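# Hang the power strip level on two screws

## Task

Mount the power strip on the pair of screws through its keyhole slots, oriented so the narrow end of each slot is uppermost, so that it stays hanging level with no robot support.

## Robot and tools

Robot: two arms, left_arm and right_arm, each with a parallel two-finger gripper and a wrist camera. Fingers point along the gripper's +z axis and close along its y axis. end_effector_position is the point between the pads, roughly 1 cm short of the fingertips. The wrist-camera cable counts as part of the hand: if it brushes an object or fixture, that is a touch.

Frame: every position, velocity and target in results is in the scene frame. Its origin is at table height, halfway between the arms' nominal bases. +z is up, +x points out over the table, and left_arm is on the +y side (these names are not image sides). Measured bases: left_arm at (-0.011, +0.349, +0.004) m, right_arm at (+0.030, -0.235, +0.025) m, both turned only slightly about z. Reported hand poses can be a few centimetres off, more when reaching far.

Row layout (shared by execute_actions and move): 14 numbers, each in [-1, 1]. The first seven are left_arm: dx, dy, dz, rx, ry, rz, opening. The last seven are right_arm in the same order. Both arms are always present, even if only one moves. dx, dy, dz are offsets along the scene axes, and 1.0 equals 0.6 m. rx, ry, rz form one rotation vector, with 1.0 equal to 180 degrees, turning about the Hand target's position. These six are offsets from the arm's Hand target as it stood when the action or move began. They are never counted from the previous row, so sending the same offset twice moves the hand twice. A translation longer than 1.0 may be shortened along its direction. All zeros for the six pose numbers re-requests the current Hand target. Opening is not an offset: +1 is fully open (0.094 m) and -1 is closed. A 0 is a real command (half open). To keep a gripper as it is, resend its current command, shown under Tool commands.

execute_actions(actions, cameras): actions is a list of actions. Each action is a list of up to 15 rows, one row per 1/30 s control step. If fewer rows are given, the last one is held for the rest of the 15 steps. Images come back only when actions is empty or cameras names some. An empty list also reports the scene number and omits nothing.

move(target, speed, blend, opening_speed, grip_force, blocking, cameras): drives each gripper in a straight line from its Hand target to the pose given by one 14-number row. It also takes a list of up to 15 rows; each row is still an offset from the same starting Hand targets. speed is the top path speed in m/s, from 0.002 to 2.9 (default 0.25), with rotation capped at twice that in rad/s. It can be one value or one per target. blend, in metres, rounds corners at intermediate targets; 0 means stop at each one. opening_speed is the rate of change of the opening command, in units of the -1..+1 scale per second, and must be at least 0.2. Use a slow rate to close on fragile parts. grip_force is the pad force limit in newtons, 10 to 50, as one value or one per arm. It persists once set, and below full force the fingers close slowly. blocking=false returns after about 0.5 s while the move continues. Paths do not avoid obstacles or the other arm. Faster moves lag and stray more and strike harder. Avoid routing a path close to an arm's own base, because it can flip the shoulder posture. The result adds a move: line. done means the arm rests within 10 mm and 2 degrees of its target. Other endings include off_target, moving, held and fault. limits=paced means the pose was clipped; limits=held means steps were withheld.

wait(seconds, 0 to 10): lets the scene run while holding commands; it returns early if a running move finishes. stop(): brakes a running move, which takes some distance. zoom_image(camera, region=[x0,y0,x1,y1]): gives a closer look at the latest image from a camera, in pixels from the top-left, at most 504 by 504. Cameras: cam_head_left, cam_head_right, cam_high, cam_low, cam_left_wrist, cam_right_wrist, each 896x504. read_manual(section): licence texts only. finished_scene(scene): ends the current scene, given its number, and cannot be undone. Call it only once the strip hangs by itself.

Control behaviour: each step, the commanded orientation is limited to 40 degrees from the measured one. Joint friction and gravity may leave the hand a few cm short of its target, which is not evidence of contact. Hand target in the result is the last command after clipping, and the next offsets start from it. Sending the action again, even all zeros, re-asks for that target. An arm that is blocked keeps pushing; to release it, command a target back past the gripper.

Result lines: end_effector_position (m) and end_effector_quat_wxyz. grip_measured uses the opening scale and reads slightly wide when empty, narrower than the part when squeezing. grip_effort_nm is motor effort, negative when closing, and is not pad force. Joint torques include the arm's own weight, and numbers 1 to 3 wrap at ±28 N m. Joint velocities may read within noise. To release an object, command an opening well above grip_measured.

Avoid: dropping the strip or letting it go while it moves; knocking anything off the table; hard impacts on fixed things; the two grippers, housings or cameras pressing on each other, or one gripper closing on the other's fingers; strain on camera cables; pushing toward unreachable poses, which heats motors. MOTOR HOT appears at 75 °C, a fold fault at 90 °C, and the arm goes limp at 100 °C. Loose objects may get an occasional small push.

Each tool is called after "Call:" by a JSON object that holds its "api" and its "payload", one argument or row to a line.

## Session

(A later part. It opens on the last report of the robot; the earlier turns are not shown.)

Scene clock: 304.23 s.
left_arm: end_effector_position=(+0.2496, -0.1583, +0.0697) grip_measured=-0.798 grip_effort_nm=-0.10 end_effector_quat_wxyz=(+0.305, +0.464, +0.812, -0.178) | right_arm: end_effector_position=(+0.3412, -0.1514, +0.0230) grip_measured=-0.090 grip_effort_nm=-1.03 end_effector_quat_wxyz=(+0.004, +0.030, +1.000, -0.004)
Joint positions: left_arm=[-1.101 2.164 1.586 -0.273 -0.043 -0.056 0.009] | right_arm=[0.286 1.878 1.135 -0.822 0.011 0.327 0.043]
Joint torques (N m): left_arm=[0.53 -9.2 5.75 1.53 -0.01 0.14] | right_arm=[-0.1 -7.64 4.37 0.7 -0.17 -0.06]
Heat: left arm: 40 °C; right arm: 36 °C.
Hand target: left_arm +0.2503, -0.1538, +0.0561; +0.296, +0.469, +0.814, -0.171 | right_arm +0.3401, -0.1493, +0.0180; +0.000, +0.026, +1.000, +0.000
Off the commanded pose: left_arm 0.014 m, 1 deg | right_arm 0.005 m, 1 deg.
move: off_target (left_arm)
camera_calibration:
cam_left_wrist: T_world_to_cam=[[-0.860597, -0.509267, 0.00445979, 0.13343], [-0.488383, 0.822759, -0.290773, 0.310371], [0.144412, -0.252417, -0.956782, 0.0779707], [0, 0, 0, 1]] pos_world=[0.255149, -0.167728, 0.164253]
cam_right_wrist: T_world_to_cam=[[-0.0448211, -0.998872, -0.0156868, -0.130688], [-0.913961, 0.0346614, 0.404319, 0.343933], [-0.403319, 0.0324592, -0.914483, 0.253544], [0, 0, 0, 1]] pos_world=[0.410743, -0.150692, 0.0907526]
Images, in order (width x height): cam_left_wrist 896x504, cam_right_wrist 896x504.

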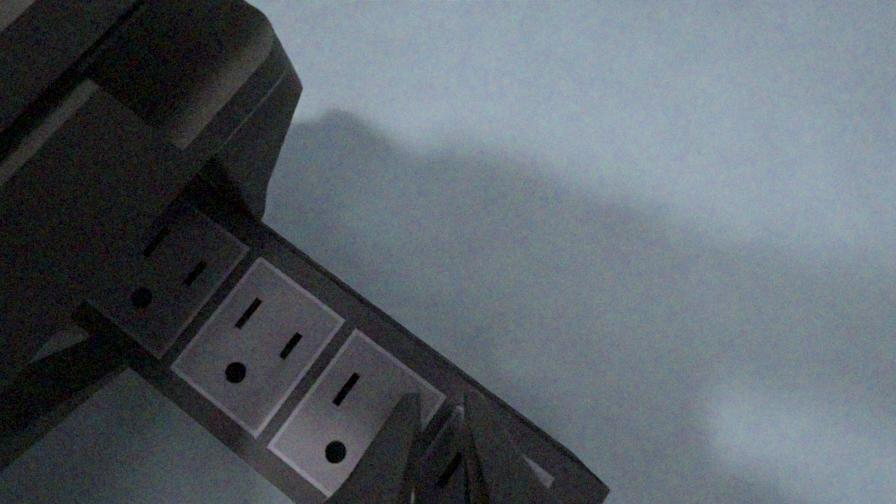

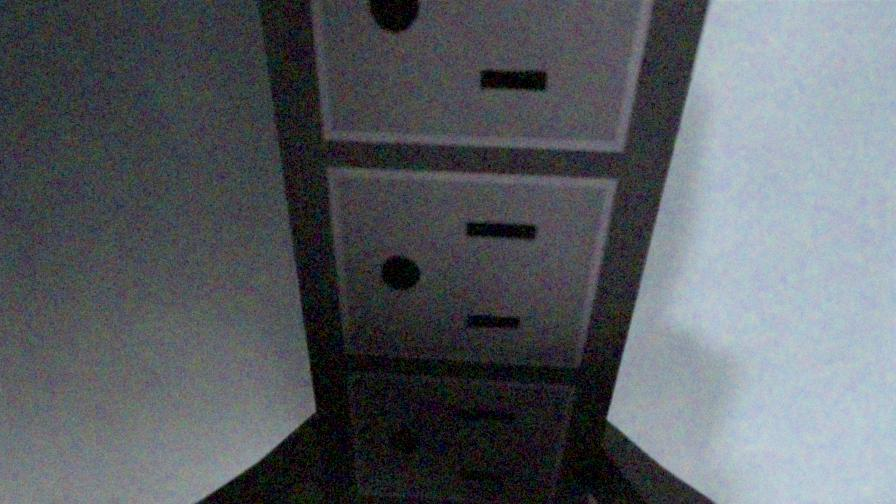

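Call:
{"api": "move", "payload": {
  "target": [
    [-0.05,0.083,0.2,0,0,0,-0.8,0,0,0,0,0,0,-0.35],
    [-0.12,0.16,0.37,-0.018,-0.016,0.03,-0.8,0.03,-0.05,0.11,0,0,0,-0.35],
    [-0.1835,0.2563,0.5067,-0.0366,-0.0321,0.0609,-0.8,0.1498,-0.3012,0.2367,0,0,0,-0.35]
  ],
  "speed": [0.25,0.25,0.3],
  "blend": [0.02,0.04,0],
  "cameras": ["cam_high","cam_right_wrist","cam_left_wrist"]
}}

Scene clock: 315.07 s.
left_arm: end_effector_position=(+0.1410, -0.0019, +0.3432) grip_measured=-0.798 grip_effort_nm=-0.10 end_effector_quat_wxyz=(+0.363, +0.391, +0.832, -0.151) | right_arm: end_effector_position=(+0.4178, -0.3313, +0.1522) grip_measured=-0.098 grip_effort_nm=-1.03 end_effector_quat_wxyz=(-0.022, +0.030, +0.999, +0.000)
Joint positions: left_arm=[-1.316 1.5 1.817 -1.143 -0.349 -0.311 0.009] | right_arm=[-0.221 2.134 2.036 -1.517 0.01 -0.18 0.042]
Joint torques (N m): left_arm=[-0.68 -5.79 9.14 1.43 -0.38 -0.08] | right_arm=[0.47 -10.88 9.16 0.53 -0.1 -0.02]
Heat: left arm: 40 °C; right arm: 36 °C.
Hand target: left_arm +0.1403, +0.0001, +0.3603; +0.378, +0.379, +0.828, -0.164 | right_arm +0.4299, -0.3300, +0.1599; +0.000, +0.026, +1.000, +0.001
Off the commanded pose: left_arm 0.017 m, 3 deg | right_arm 0.015 m, 3 deg.
move: off_target (left_arm, right_arm)
camera_calibration:
cam_left_wrist: T_world_to_cam=[[-0.757219, -0.652393, -0.0316639, 0.115835], [-0.596845, 0.71081, -0.372191, 0.251158], [0.265322, -0.262932, -0.927616, 0.367828], [0, 0, 0, 1]] pos_world=[0.140022, -0.00624188, 0.43835]
cam_right_wrist: T_world_to_cam=[[-0.0458236, -0.99869, -0.0227888, -0.303342], [-0.891091, 0.0305544, 0.452794, 0.349638], [-0.451505, 0.0410555, -0.891324, 0.427928], [0, 0, 0, 1]] pos_world=[0.490871, -0.331197, 0.216196]
Images, in order (width x height): cam_high 896x504, cam_left_wrist 896x504, cam_right_wrist 896x504.

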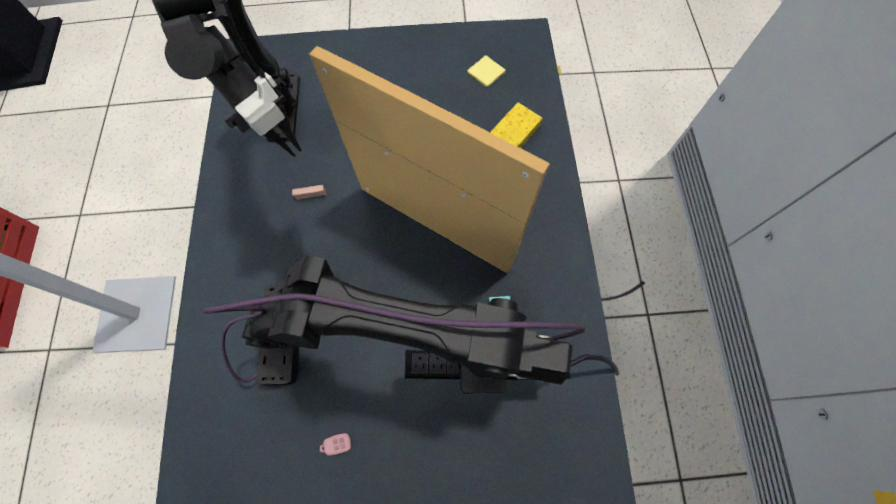

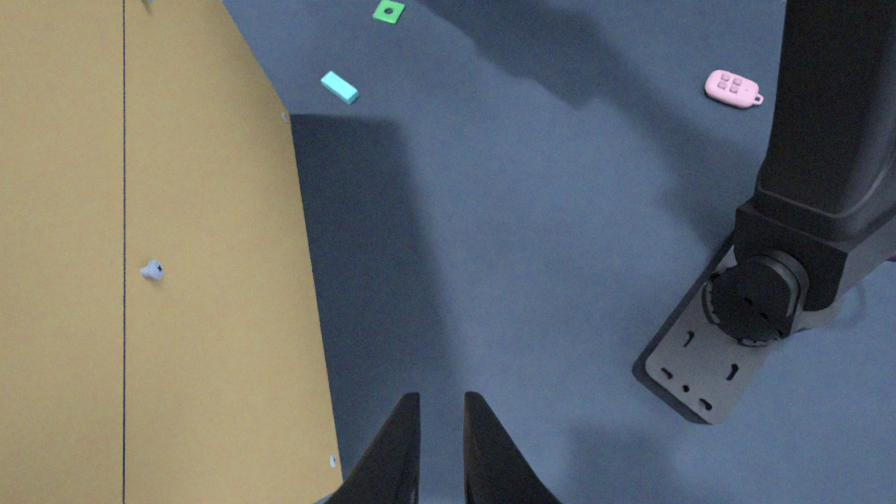

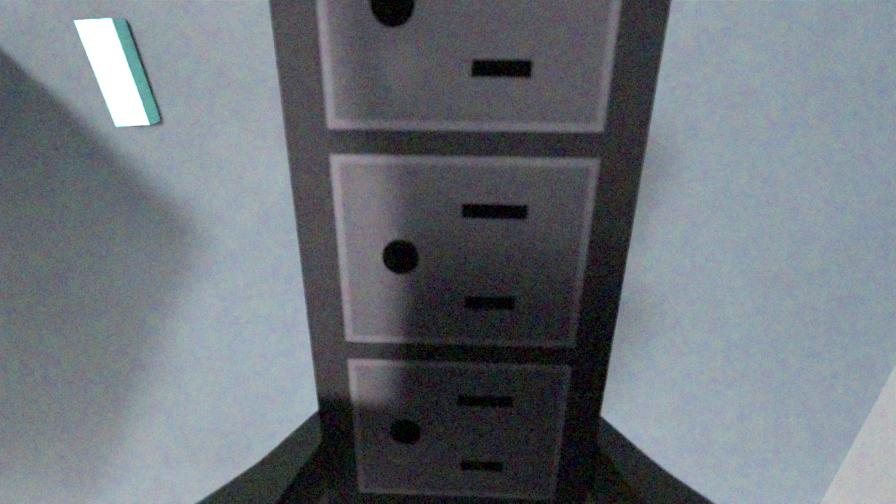

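Call:
{"api": "move", "payload": {
  "target": [0.0182,0.1815,0.1663,-0.0366,-0.032,0.06,-0.8,0.0,0.0,0.1,-0.2138,-0.5895,0.5998,-0.35],
  "speed": 0.32,
  "cameras": ["cam_high","cam_right_wrist","cam_left_wrist","cam_head_right"]
}}

Scene clock: 322.23 s.
left_arm: end_effector_position=(+0.1491, +0.0989, +0.4471) grip_measured=-0.798 grip_effort_nm=-0.10 end_effector_quat_wxyz=(+0.440, +0.304, +0.832, -0.147) | right_arm: end_effector_position=(+0.4411, -0.3496, +0.1981) grip_measured=-0.099 grip_effort_nm=-1.03 end_effector_quat_wxyz=(+0.624, -0.668, +0.303, -0.269)
Joint positions: left_arm=[-1.292 1.402 2.166 -1.474 -0.506 -0.365 0.009] | right_arm=[-0.685 1.875 1.012 0.324 -1.422 -2.088 0.042]
Joint torques (N m): left_arm=[0.66 -3.86 6.99 1.56 -0.43 -0.08] | right_arm=[1.1 -8.72 8.01 1.44 -1.76 0.03]
Heat: left arm: 42 °C; right arm: 37 °C.
Hand target: left_arm +0.1512, +0.1090, +0.4601; +0.454, +0.285, +0.829, -0.156 | right_arm +0.4299, -0.3301, +0.2201; +0.670, -0.671, +0.224, -0.224
Off the commanded pose: left_arm 0.017 m, 3 deg | right_arm 0.031 m, 12 deg.
joint sent to its limit (right arm) — joint 5 (wrist yaw), lower limit; joint 6 (wrist roll), lower limit. The joint targets are off in orientation, not in position.
move: off_target (left_arm, right_arm)
camera_calibration:
cam_left_wrist: T_world_to_cam=[[-0.631762, -0.774818, -0.0230992, 0.180704], [-0.658131, 0.551888, -0.512136, 0.310422], [0.40956, -0.308346, -0.858594, 0.440559], [0, 0, 0, 1]] pos_world=[0.138026, 0.104539, 0.541413]
cam_right_wrist: T_world_to_cam=[[0.0756656, 0.0656194, 0.994972, -0.202669], [0.309115, -0.950218, 0.0391603, -0.440131], [0.94801, 0.304598, -0.0921828, -0.203391], [0, 0, 0, 1]] pos_world=[0.344202, -0.342969, 0.200137]
Images, in order (width x height): cam_head_right 896x504, cam_high 896x504, cam_left_wrist 896x504, cam_right_wrist 896x504.

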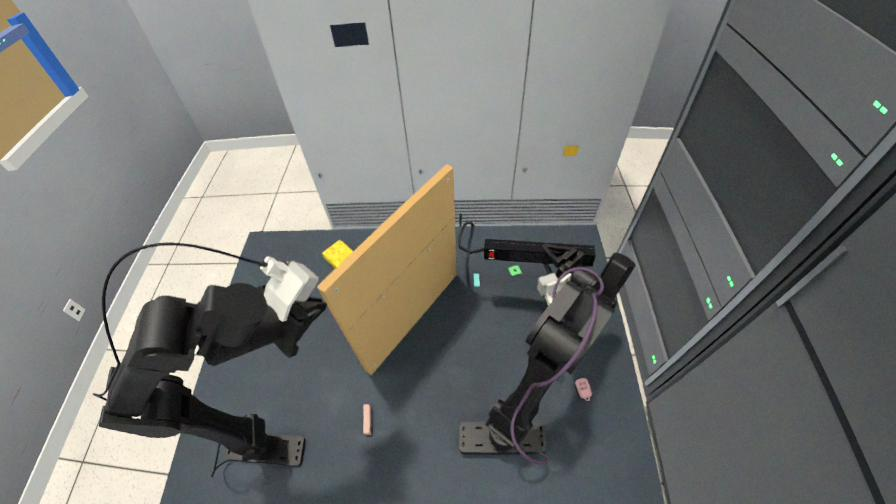

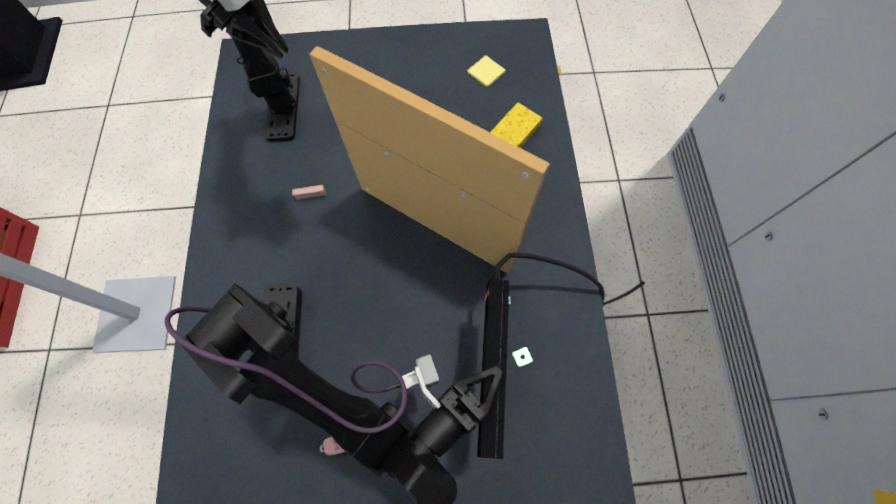

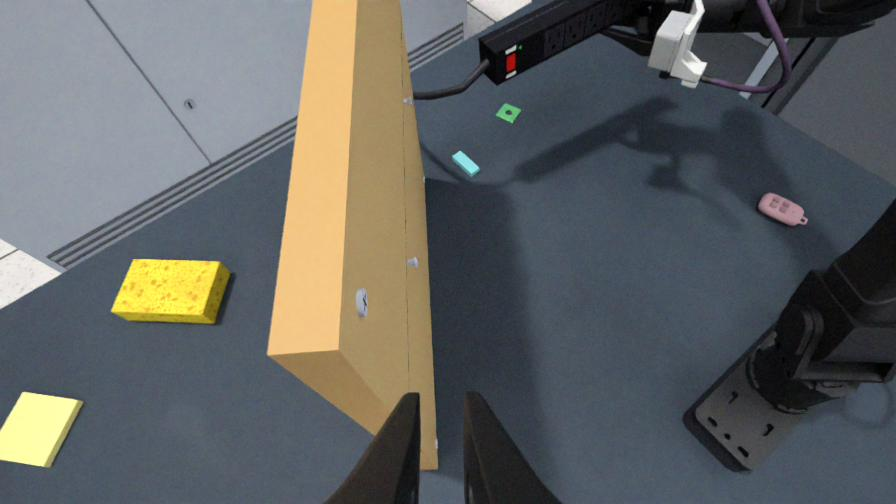

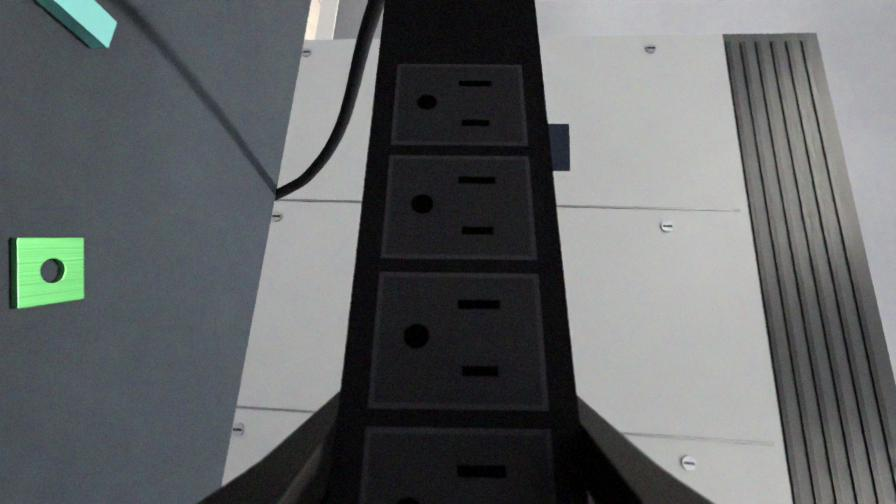

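Call:
{"api": "move", "payload": {
  "target": [
    [0,0,0,0,0,0,-0.8,-0.0165,0.0335,-0.0335,0.3927,0.3924,-0.426,-0.35],
    [0,0,0,0,0,0,-0.8,-0.1665,0.2168,-0.2,0.3927,0.3924,-0.426,-0.35]
  ],
  "speed": [0.35,0.25],
  "blend": [0.03,0],
  "cameras": ["cam_high","cam_right_wrist","cam_left_wrist"]
}}

Scene clock: 338.60 s.
left_arm: end_effector_position=(+0.1491, +0.0989, +0.4471) grip_measured=-0.798 grip_effort_nm=-0.10 end_effector_quat_wxyz=(+0.440, +0.304, +0.832, -0.147) | right_arm: end_effector_position=(+0.3199, -0.2033, +0.0854) grip_measured=-0.099 grip_effort_nm=-1.03 end_effector_quat_wxyz=(+0.372, +0.034, +0.927, -0.026)
Joint positions: left_arm=[-1.292 1.402 2.166 -1.474 -0.506 -0.365 0.009] | right_arm=[0.281 1.089 0.4 -0.151 0.251 0.238 0.042]
Joint torques (N m): left_arm=[0.65 -3.86 6.98 1.52 -0.43 -0.08] | right_arm=[1.05 -4.41 6.08 2.16 0.22 0.11]
Heat: left arm: 42 °C; right arm: 38 °C.
Hand target: left_arm +0.1512, +0.1090, +0.4602; +0.454, +0.285, +0.829, -0.156 | right_arm +0.3300, -0.2000, +0.1001; +0.407, +0.040, +0.913, -0.018
Off the commanded pose: left_arm 0.017 m, 3 deg | right_arm 0.018 m, 4 deg.
move: off_target (left_arm, right_arm)
camera_calibration:
cam_left_wrist: T_world_to_cam=[[-0.631762, -0.774818, -0.0230992, 0.180704], [-0.658131, 0.551888, -0.512136, 0.310422], [0.40956, -0.308346, -0.858594, 0.440559], [0, 0, 0, 1]] pos_world=[0.138026, 0.104539, 0.541413]
cam_right_wrist: T_world_to_cam=[[-0.0543825, -0.998383, 0.0165356, -0.182156], [-0.942167, 0.0458217, -0.331998, 0.375167], [0.330704, -0.0336342, -0.943135, 0.057906], [0, 0, 0, 1]] pos_world=[0.324414, -0.197104, 0.18218]
Images, in order (width x height): cam_high 896x504, cam_left_wrist 896x504, cam_right_wrist 896x504.

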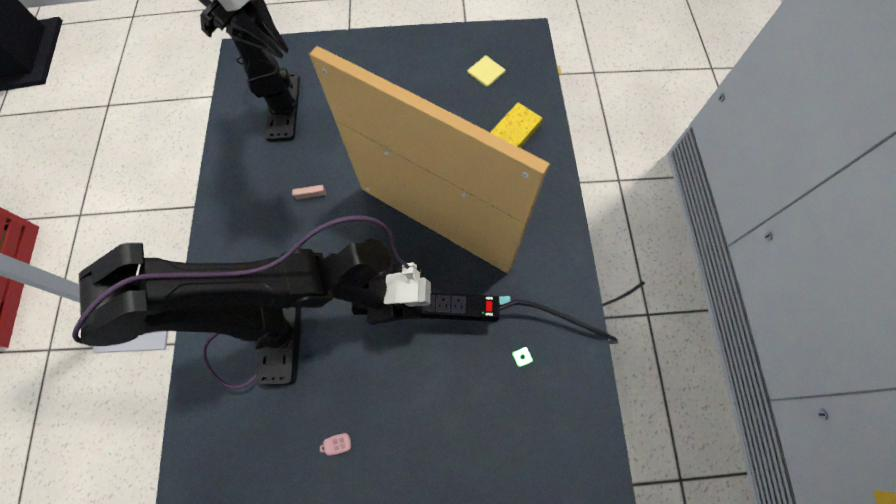

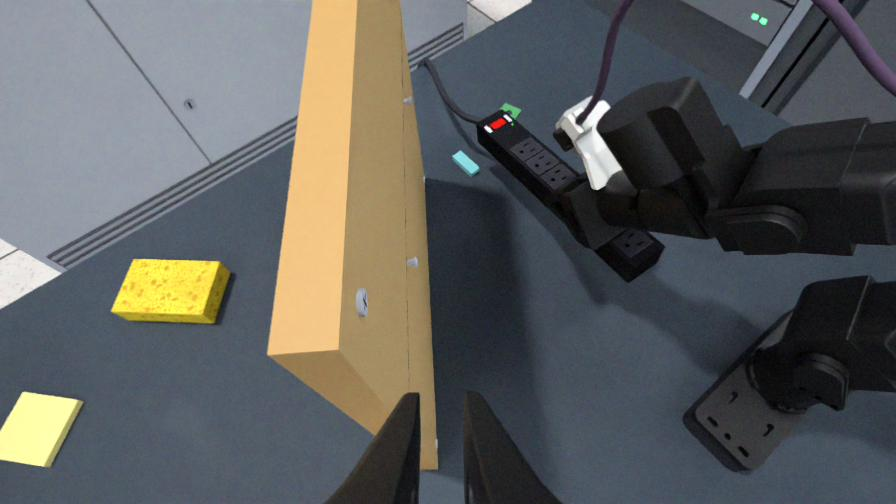

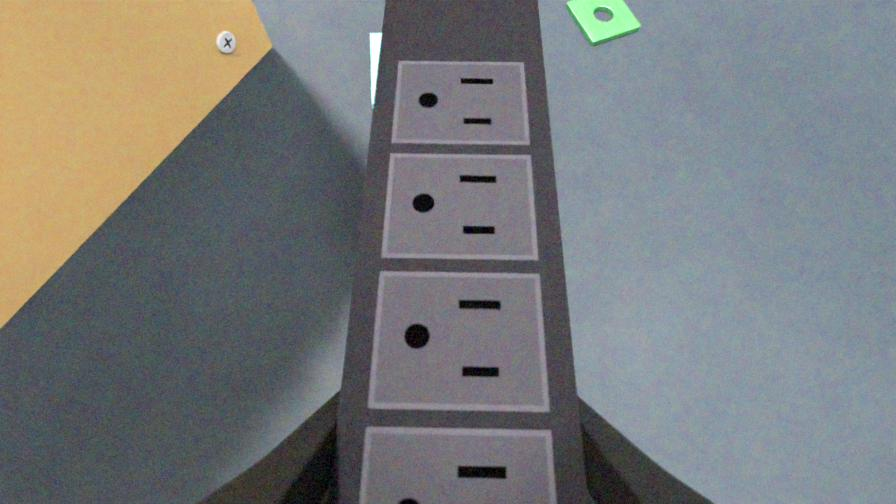

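Call:
{"api": "move", "payload": {
  "target": [0,0,0,0,0,0,-0.8,0,0,-0.108,0,0,0,-0.35],
  "speed": 0.12,
  "cameras": ["cam_left_wrist"]
}}

Scene clock: 342.23 s.
left_arm: end_effector_position=(+0.1491, +0.0989, +0.4471) grip_measured=-0.798 grip_effort_nm=-0.10 end_effector_quat_wxyz=(+0.440, +0.304, +0.832, -0.147) | right_arm: end_effector_position=(+0.3245, -0.2026, +0.0303) grip_measured=-0.099 grip_effort_nm=-1.03 end_effector_quat_wxyz=(+0.389, +0.039, +0.920, -0.023)
Joint positions: left_arm=[-1.292 1.402 2.166 -1.474 -0.506 -0.365 0.009] | right_arm=[0.284 1.352 0.23 0.319 0.259 0.244 0.042]
Joint torques (N m): left_arm=[0.66 -3.85 6.99 1.52 -0.43 -0.08] | right_arm=[0.65 -2.73 4.12 2.15 0.07 0.01]
Heat: left arm: 42 °C; right arm: 37 °C.
Hand target: left_arm +0.1512, +0.1090, +0.4602; +0.454, +0.285, +0.829, -0.156 | right_arm +0.3299, -0.2001, +0.0352; +0.406, +0.039, +0.913, -0.018
Off the commanded pose: left_arm 0.017 m, 3 deg | right_arm 0.008 m, 2 deg.
move: off_target (left_arm)
camera_calibration:
cam_left_wrist: T_world_to_cam=[[-0.631762, -0.774818, -0.0230992, 0.180704], [-0.658131, 0.551888, -0.512136, 0.310422], [0.40956, -0.308346, -0.858594, 0.440559], [0, 0, 0, 1]] pos_world=[0.138026, 0.104539, 0.541413]
Images, in order (width x height): cam_left_wrist 896x504.

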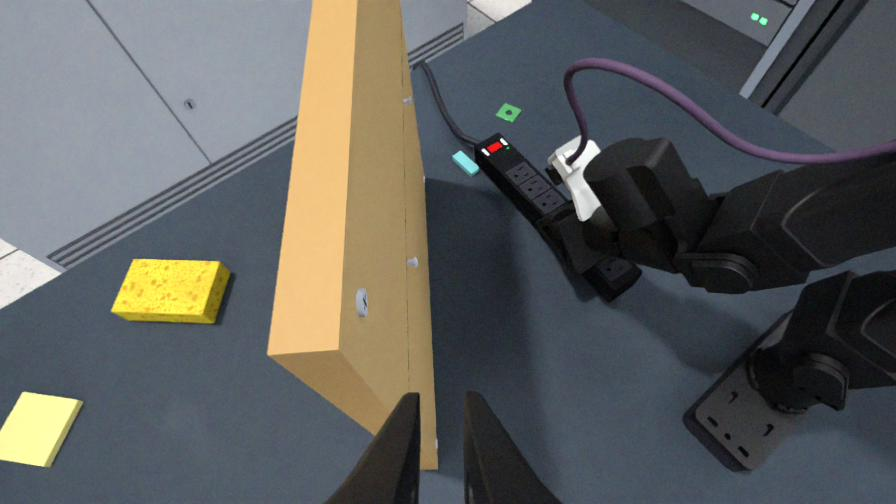

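Call:
{"api": "move", "payload": {
  "target": [
    [0,0,0,0,0,0,-0.8,0,0,-0.015,0,0,0,-0.35],
    [0,0,0,0,0,0,-0.8,0,0,-0.015,0,0,0,0.0],
    [0,0,0,0,0,0,-0.8,0,0,-0.0228,0.0234,0.2653,-0.0006,0.0]
  ],
  "speed": [0.05,0.05,0.2],
  "opening_speed": 0.6,
  "cameras": ["cam_left_wrist","cam_right_wrist"]
}}

Scene clock: 349.67 s.
left_arm: end_effector_position=(+0.1491, +0.0989, +0.4471) grip_measured=-0.798 grip_effort_nm=-0.10 end_effector_quat_wxyz=(+0.440, +0.304, +0.832, -0.147) | right_arm: end_effector_position=(+0.3254, -0.2010, +0.0204) grip_measured=-0.001 grip_effort_nm=0.07 end_effector_quat_wxyz=(+0.003, +0.045, +0.999, -0.004)
Joint positions: left_arm=[-1.292 1.402 2.166 -1.474 -0.506 -0.365 0.009] | right_arm=[0.138 1.8 1.02 -0.786 0.01 0.208 0.047]
Joint torques (N m): left_arm=[0.68 -3.84 6.99 1.52 -0.44 -0.08] | right_arm=[-0.18 -6.41 6.91 0.47 -0.11 -0.06]
Heat: left arm: 42 °C; right arm: 37 °C.
Hand target: left_arm +0.1512, +0.1090, +0.4602; +0.454, +0.285, +0.829, -0.156 | right_arm +0.3300, -0.2000, +0.0216; +0.001, +0.044, +0.999, +0.000
Off the commanded pose: left_arm 0.017 m, 3 deg | right_arm 0.005 m, 1 deg.
move: off_target (left_arm)
camera_calibration:
cam_left_wrist: T_world_to_cam=[[-0.631762, -0.774818, -0.0230992, 0.180704], [-0.658131, 0.551888, -0.512136, 0.310422], [0.40956, -0.308346, -0.858594, 0.440559], [0, 0, 0, 1]] pos_world=[0.138026, 0.104539, 0.541413]
cam_right_wrist: T_world_to_cam=[[-0.0734275, -0.997179, -0.015596, -0.171381], [-0.911606, 0.0607679, 0.406548, 0.336608], [-0.404454, 0.0440693, -0.913496, 0.249129], [0, 0, 0, 1]] pos_world=[0.395031, -0.202331, 0.0880579]
Images, in order (width x height): cam_left_wrist 896x504, cam_right_wrist 896x504.

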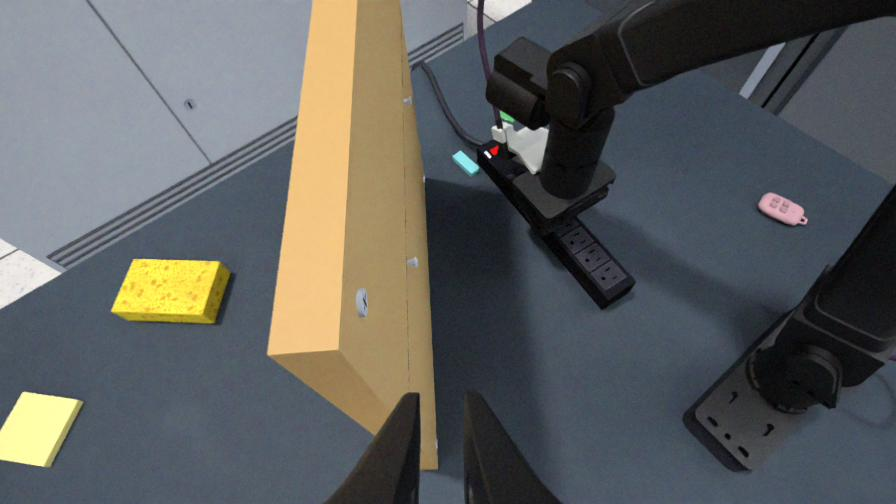

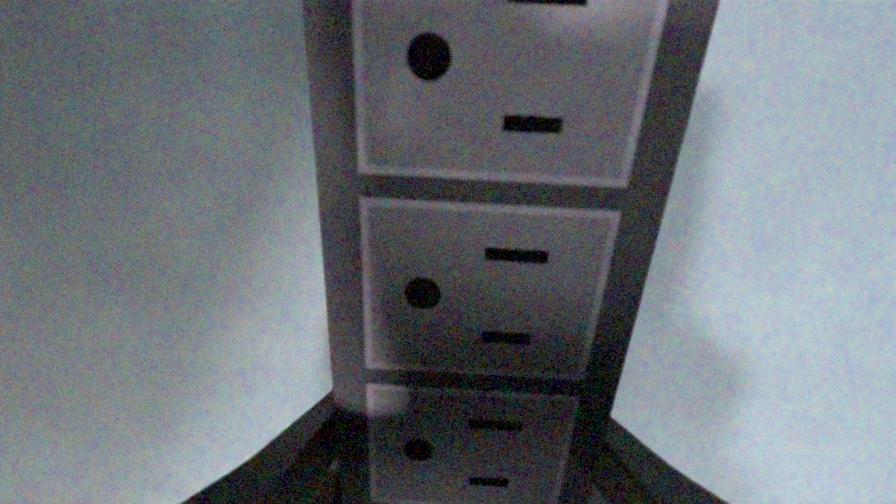

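Call:
{"api": "move", "payload": {
  "target": [
    [0,0,0,0,0,0,-0.8,0.1407,-0.0173,0.002,0,0,-0.01,0.02],
    [0,0,0,0,0,0,-0.8,0.1407,-0.0173,0.002,0,0,-0.01,-0.35]
  ],
  "speed": [0.1,0.05],
  "opening_speed": 1.0,
  "cameras": ["cam_left_wrist","cam_right_wrist"]
}}

Scene clock: 353.27 s.
left_arm: end_effector_position=(+0.1491, +0.0989, +0.4471) grip_measured=-0.798 grip_effort_nm=-0.10 end_effector_quat_wxyz=(+0.440, +0.304, +0.832, -0.147) | right_arm: end_effector_position=(+0.4107, -0.2106, +0.0241) grip_measured=-0.100 grip_effort_nm=-1.03 end_effector_quat_wxyz=(+0.005, +0.060, +0.998, -0.003)
Joint positions: left_arm=[-1.292 1.402 2.166 -1.474 -0.506 -0.365 0.009] | right_arm=[0.086 2.076 1.429 -0.915 0.008 0.187 0.042]
Joint torques (N m): left_arm=[0.66 -3.86 6.99 1.52 -0.44 -0.09] | right_arm=[-0.14 -8.88 7.43 0.44 -0.09 -0.03]
Heat: left arm: 42 °C; right arm: 37 °C.
Hand target: left_arm +0.1512, +0.1090, +0.4602; +0.454, +0.285, +0.829, -0.156 | right_arm +0.4145, -0.2104, +0.0229; +0.001, +0.060, +0.998, +0.000
Off the commanded pose: left_arm 0.017 m, 3 deg | right_arm 0.004 m, 1 deg.
move: off_target (left_arm)
camera_calibration:
cam_left_wrist: T_world_to_cam=[[-0.631762, -0.774818, -0.0230992, 0.180704], [-0.658131, 0.551888, -0.512136, 0.310422], [0.40956, -0.308346, -0.858594, 0.440559], [0, 0, 0, 1]] pos_world=[0.138026, 0.104539, 0.541413]
cam_right_wrist: T_world_to_cam=[[-0.104499, -0.994369, -0.0176208, -0.16118], [-0.910859, 0.0885798, 0.403099, 0.419141], [-0.399269, 0.0581736, -0.914987, 0.288256], [0, 0, 0, 1]] pos_world=[0.480026, -0.214169, 0.0919552]
Images, in order (width x height): cam_left_wrist 896x504, cam_right_wrist 896x504.

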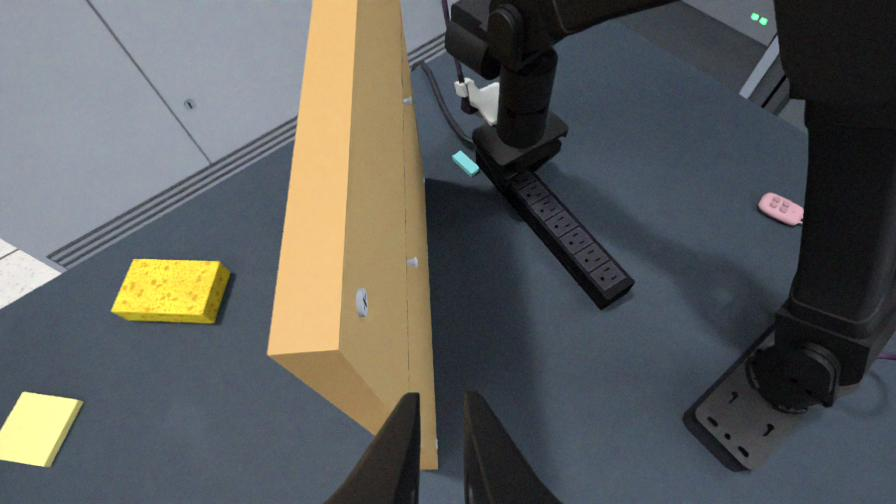

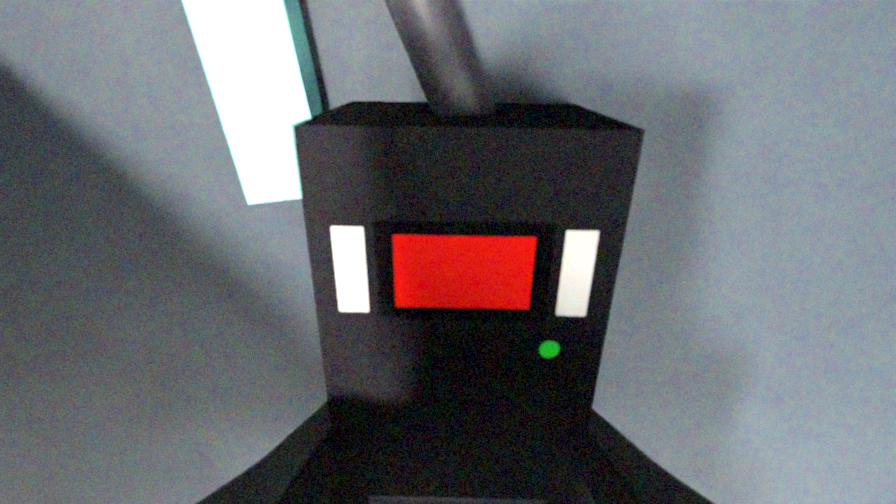

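Call:
{"api": "move", "payload": {
  "target": [
    [0,0,0,0,0,0,-0.8,-0.0242,-0.016,0.1785,0,0,0.05,-0.4],
    [0,0,0,0,0,0,-0.8,-0.0575,-0.016,0.3285,0,0,0.3167,-0.4],
    [0,0,0,0,0,0,-0.8,-0.1408,0.1173,0.4952,-0.2365,-0.5891,0.6132,-0.4]
  ],
  "speed": [0.2,0.28,0.28],
  "blend": [0.03,0.04,0],
  "cameras": ["cam_high","cam_right_wrist","cam_left_wrist","cam_head_right"]
}}

Scene clock: 363.93 s.
left_arm: end_effector_position=(+0.1491, +0.0989, +0.4471) grip_measured=-0.798 grip_effort_nm=-0.10 end_effector_quat_wxyz=(+0.440, +0.304, +0.832, -0.147) | right_arm: end_effector_position=(+0.3516, -0.1684, +0.2922) grip_measured=-0.100 grip_effort_nm=-1.03 end_effector_quat_wxyz=(+0.622, -0.672, +0.313, -0.252)
Joint positions: left_arm=[-1.292 1.402 2.166 -1.474 -0.506 -0.365 0.009] | right_arm=[-0.269 1.015 0.599 0.221 -1.03 -1.688 0.042]
Joint torques (N m): left_arm=[0.65 -3.85 6.99 1.52 -0.43 -0.09] | right_arm=[1.8 -3.34 7.21 2.69 -1.69 0.41]
Heat: left arm: 43 °C; right arm: 38 °C.
Hand target: left_arm +0.1512, +0.1090, +0.4602; +0.454, +0.285, +0.829, -0.156 | right_arm +0.3301, -0.1400, +0.3200; +0.671, -0.671, +0.223, -0.223
Off the commanded pose: left_arm 0.017 m, 3 deg | right_arm 0.045 m, 12 deg.
move: off_target (left_arm, right_arm)
camera_calibration:
cam_left_wrist: T_world_to_cam=[[-0.631762, -0.774818, -0.0230992, 0.180704], [-0.658131, 0.551888, -0.512136, 0.310422], [0.40956, -0.308346, -0.858594, 0.440559], [0, 0, 0, 1]] pos_world=[0.138026, 0.104539, 0.541413]
cam_right_wrist: T_world_to_cam=[[0.113607, 0.05906, 0.991769, -0.314873], [0.318524, -0.947705, 0.019949, -0.241241], [0.941082, 0.313636, -0.126478, -0.151099], [0, 0, 0, 1]] pos_world=[0.254809, -0.162639, 0.297984]
Images, in order (width x height): cam_head_right 896x504, cam_high 896x504, cam_left_wrist 896x504, cam_right_wrist 896x504.

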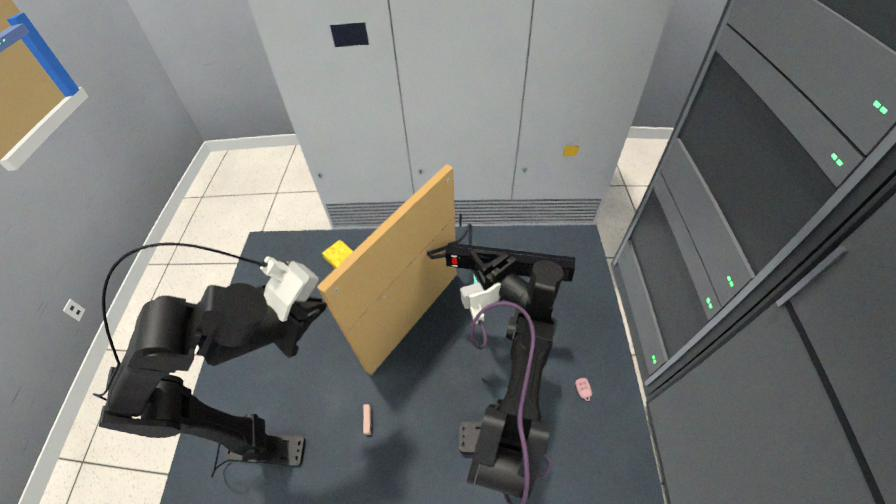

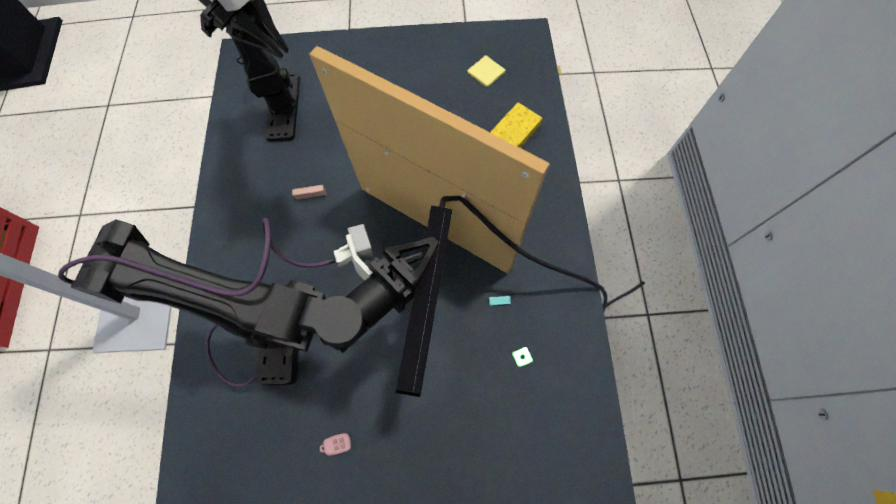

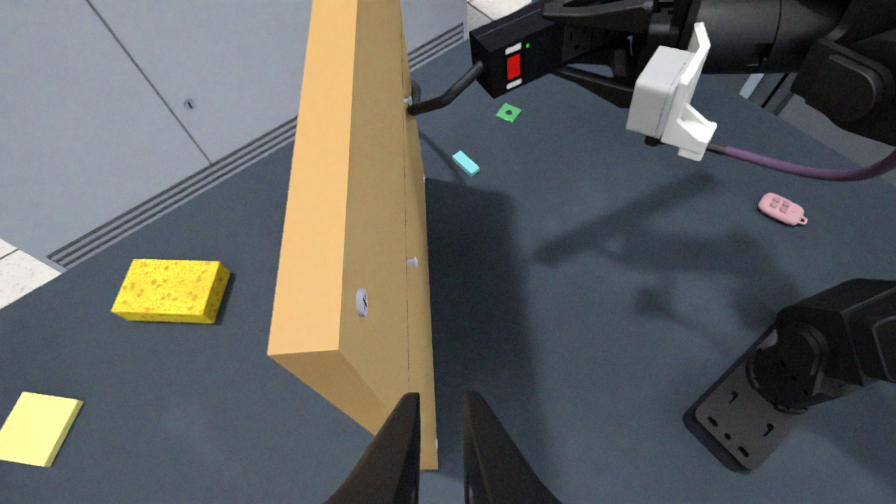

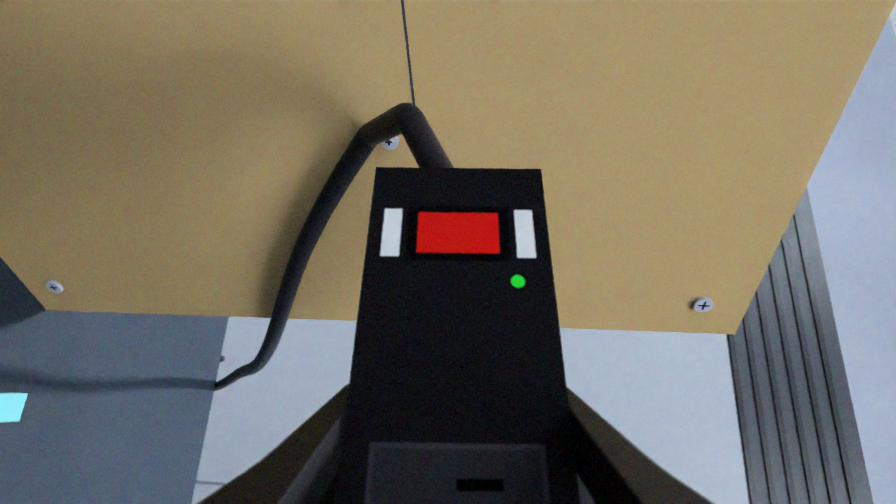

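Call:
{"api": "move", "payload": {
  "target": [0,0,0,0,0,0,-0.8,0.07,0.1,0.03,0,0,0,-0.4],
  "speed": 0.12,
  "cameras": ["cam_high","cam_right_wrist","cam_left_wrist"]
}}

Scene clock: 370.80 s.
left_arm: end_effector_position=(+0.1491, +0.0989, +0.4471) grip_measured=-0.798 grip_effort_nm=-0.10 end_effector_quat_wxyz=(+0.440, +0.304, +0.832, -0.147) | right_arm: end_effector_position=(+0.3875, -0.1391, +0.2982) grip_measured=-0.100 grip_effort_nm=-1.03 end_effector_quat_wxyz=(-0.609, +0.667, -0.328, +0.276)
Joint positions: left_arm=[-1.292 1.402 2.166 -1.474 -0.506 -0.365 0.009] | right_arm=[-0.065 1.113 0.663 0.301 -0.767 -1.643 0.042]
Joint torques (N m): left_arm=[0.65 -3.86 6.99 1.52 -0.43 -0.08] | right_arm=[8.5 -1.98 11.52 2.73 -1.52 0.46]
Heat: left arm: 43 °C; right arm: 38 °C.
Hand target: left_arm +0.1512, +0.1090, +0.4602; +0.454, +0.285, +0.829, -0.156 | right_arm +0.3720, -0.0800, +0.3379; -0.671, +0.671, -0.223, +0.223
Off the commanded pose: left_arm 0.017 m, 3 deg | right_arm 0.073 m, 15 deg.
move: off_target (left_arm, right_arm)
camera_calibration:
cam_left_wrist: T_world_to_cam=[[-0.631762, -0.774818, -0.0230992, 0.180704], [-0.658131, 0.551888, -0.512136, 0.310422], [0.40956, -0.308346, -0.858594, 0.440559], [0, 0, 0, 1]] pos_world=[0.138026, 0.104539, 0.541413]
cam_right_wrist: T_world_to_cam=[[0.110436, 0.0710438, 0.991341, -0.323611], [0.260924, -0.964528, 0.0400551, -0.211047], [0.959022, 0.254241, -0.125056, -0.208955], [0, 0, 0, 1]] pos_world=[0.291198, -0.127445, 0.303131]
Images, in order (width x height): cam_high 896x504, cam_left_wrist 896x504, cam_right_wrist 896x504.

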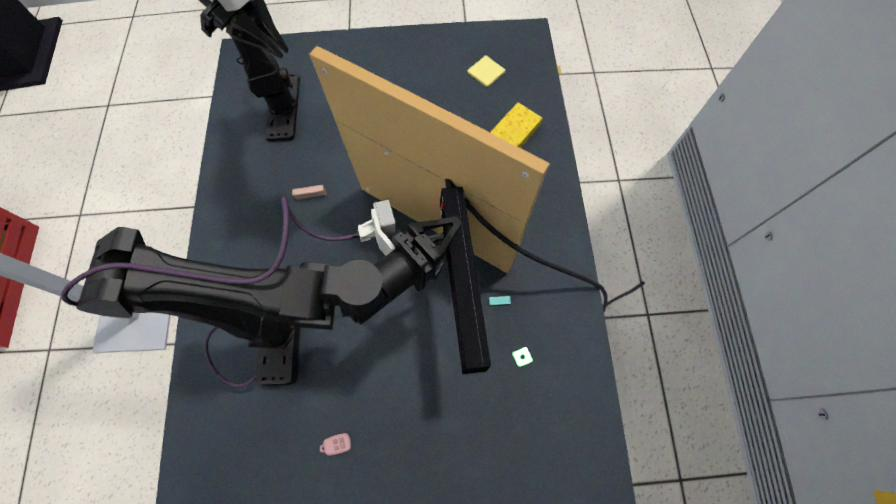

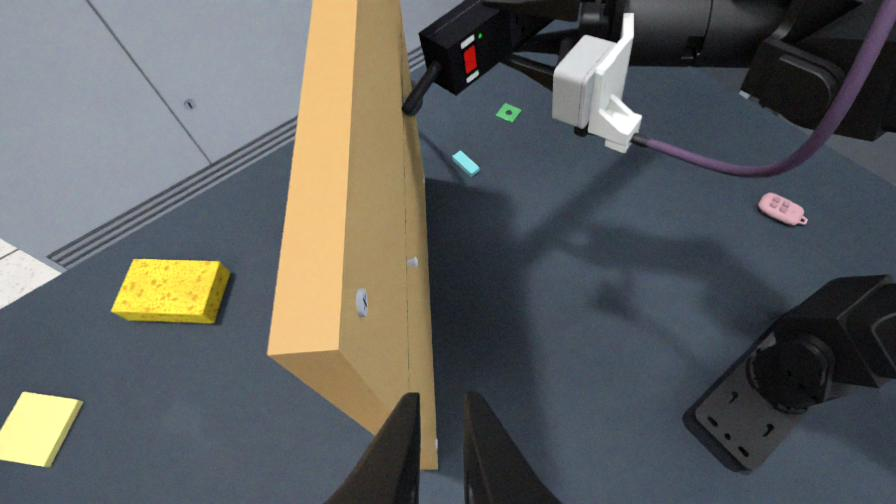

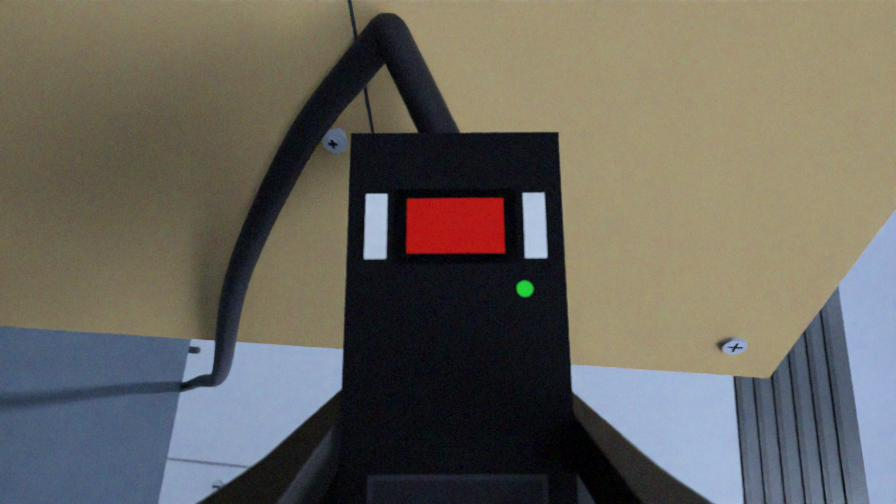

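Call:
{"api": "move", "payload": {
  "target": [0,0,0,0,0,0,-0.8,0.0,-0.03,0,0,0,0,-0.4],
  "speed": 0.08,
  "grip_force": [50,20],
  "cameras": ["cam_high","cam_right_wrist"]
}}

Scene clock: 373.90 s.
left_arm: end_effector_position=(+0.1491, +0.0989, +0.4471) grip_measured=-0.798 grip_effort_nm=-0.10 end_effector_quat_wxyz=(+0.440, +0.304, +0.832, -0.147) | right_arm: end_effector_position=(+0.3895, -0.1430, +0.3007) grip_measured=-0.084 grip_effort_nm=-0.48 end_effector_quat_wxyz=(-0.612, +0.670, -0.319, +0.274)
Joint positions: left_arm=[-1.292 1.402 2.166 -1.474 -0.506 -0.365 0.009] | right_arm=[-0.092 1.132 0.679 0.306 -0.812 -1.653 0.043]
Joint torques (N m): left_arm=[0.65 -3.85 6.98 1.52 -0.43 -0.08] | right_arm=[5.09 -2.77 11.18 2.61 -1.69 0.48]
Heat: left arm: 43 °C; right arm: 39 °C.
Hand target: left_arm +0.1512, +0.1090, +0.4602; +0.454, +0.285, +0.829, -0.156 | right_arm +0.3721, -0.0980, +0.3380; -0.671, +0.671, -0.223, +0.223
Off the commanded pose: left_arm 0.017 m, 3 deg | right_arm 0.061 m, 14 deg.
grip_force (N): 50, 20
move: off_target (left_arm, right_arm)
camera_calibration:
cam_right_wrist: T_world_to_cam=[[0.100846, 0.0743936, 0.992117, -0.322078], [0.278344, -0.959489, 0.0436541, -0.222592], [0.955173, 0.271748, -0.117467, -0.207843], [0, 0, 0, 1]] pos_world=[0.292963, -0.133133, 0.304841]
Images, in order (width x height): cam_high 896x504, cam_right_wrist 896x504.

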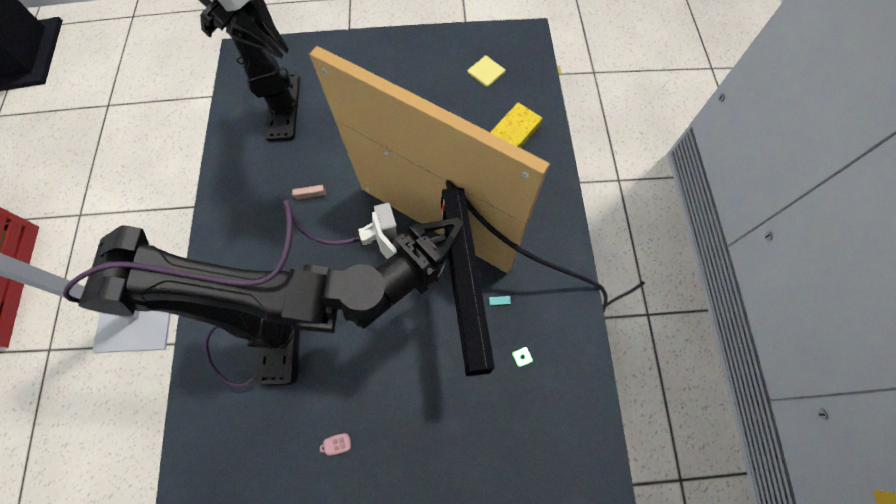

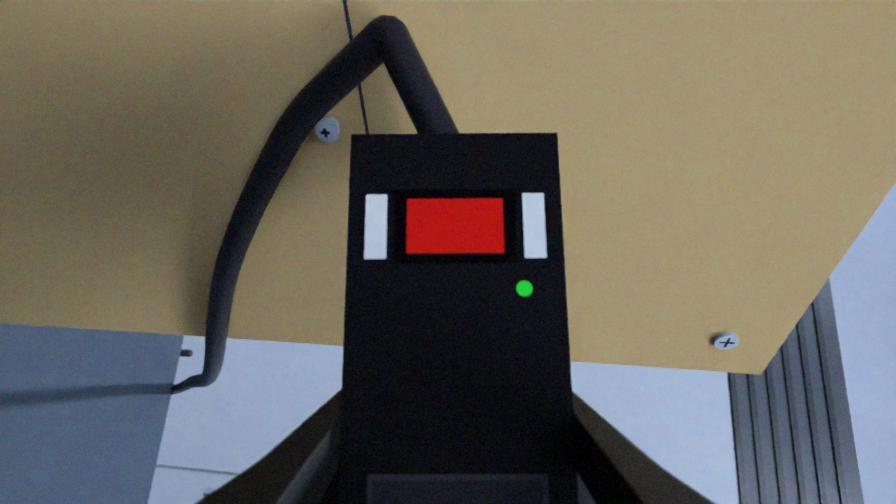

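Call:
{"api": "move", "payload": {
  "target": [0,0,0,0,0,0,-0.8,0.05,0.0667,0,0,0,0,-0.4],
  "speed": 0.08,
  "cameras": ["cam_high","cam_right_wrist"]
}}

Scene clock: 377.13 s.
left_arm: end_effector_position=(+0.1491, +0.0989, +0.4471) grip_measured=-0.798 grip_effort_nm=-0.10 end_effector_quat_wxyz=(+0.440, +0.304, +0.832, -0.147) | right_arm: end_effector_position=(+0.4136, -0.0895, +0.2975) grip_measured=-0.069 grip_effort_nm=-0.48 end_effector_quat_wxyz=(-0.618, +0.687, -0.285, +0.253)
Joint positions: left_arm=[-1.292 1.402 2.166 -1.474 -0.506 -0.365 0.009] | right_arm=[0.088 1.286 0.765 0.378 -0.717 -1.66 0.044]
Joint torques (N m): left_arm=[0.66 -3.85 6.99 1.52 -0.43 -0.08] | right_arm=[3.88 -4.98 11.34 2.57 -1.06 0.74]
Heat: left arm: 43 °C; right arm: 39 °C.
Hand target: left_arm +0.1512, +0.1090, +0.4602; +0.454, +0.285, +0.829, -0.156 | right_arm +0.4020, -0.0580, +0.3380; -0.671, +0.671, -0.223, +0.223
Off the commanded pose: left_arm 0.017 m, 3 deg | right_arm 0.053 m, 10 deg.
grip_force (N): 50, 20
move: off_target (left_arm, right_arm)
camera_calibration:
cam_right_wrist: T_world_to_cam=[[0.0850529, 0.100774, 0.991267, -0.316123], [0.359965, -0.930786, 0.06374, -0.214905], [0.929081, 0.351401, -0.115441, -0.228434], [0, 0, 0, 1]] pos_world=[0.316479, -0.0879014, 0.30069]
Images, in order (width x height): cam_high 896x504, cam_right_wrist 896x504.

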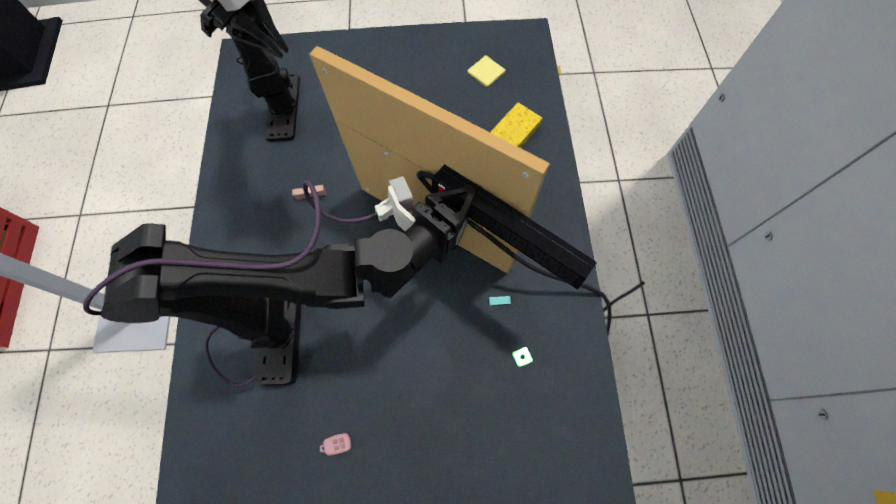

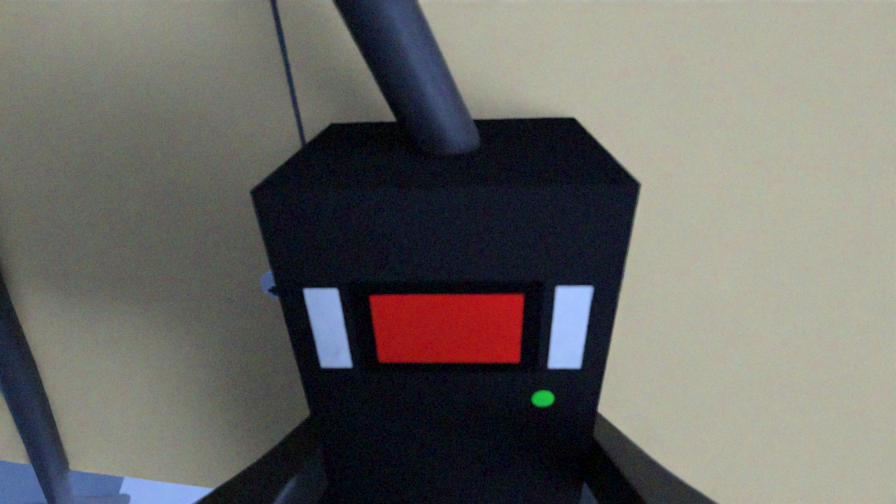

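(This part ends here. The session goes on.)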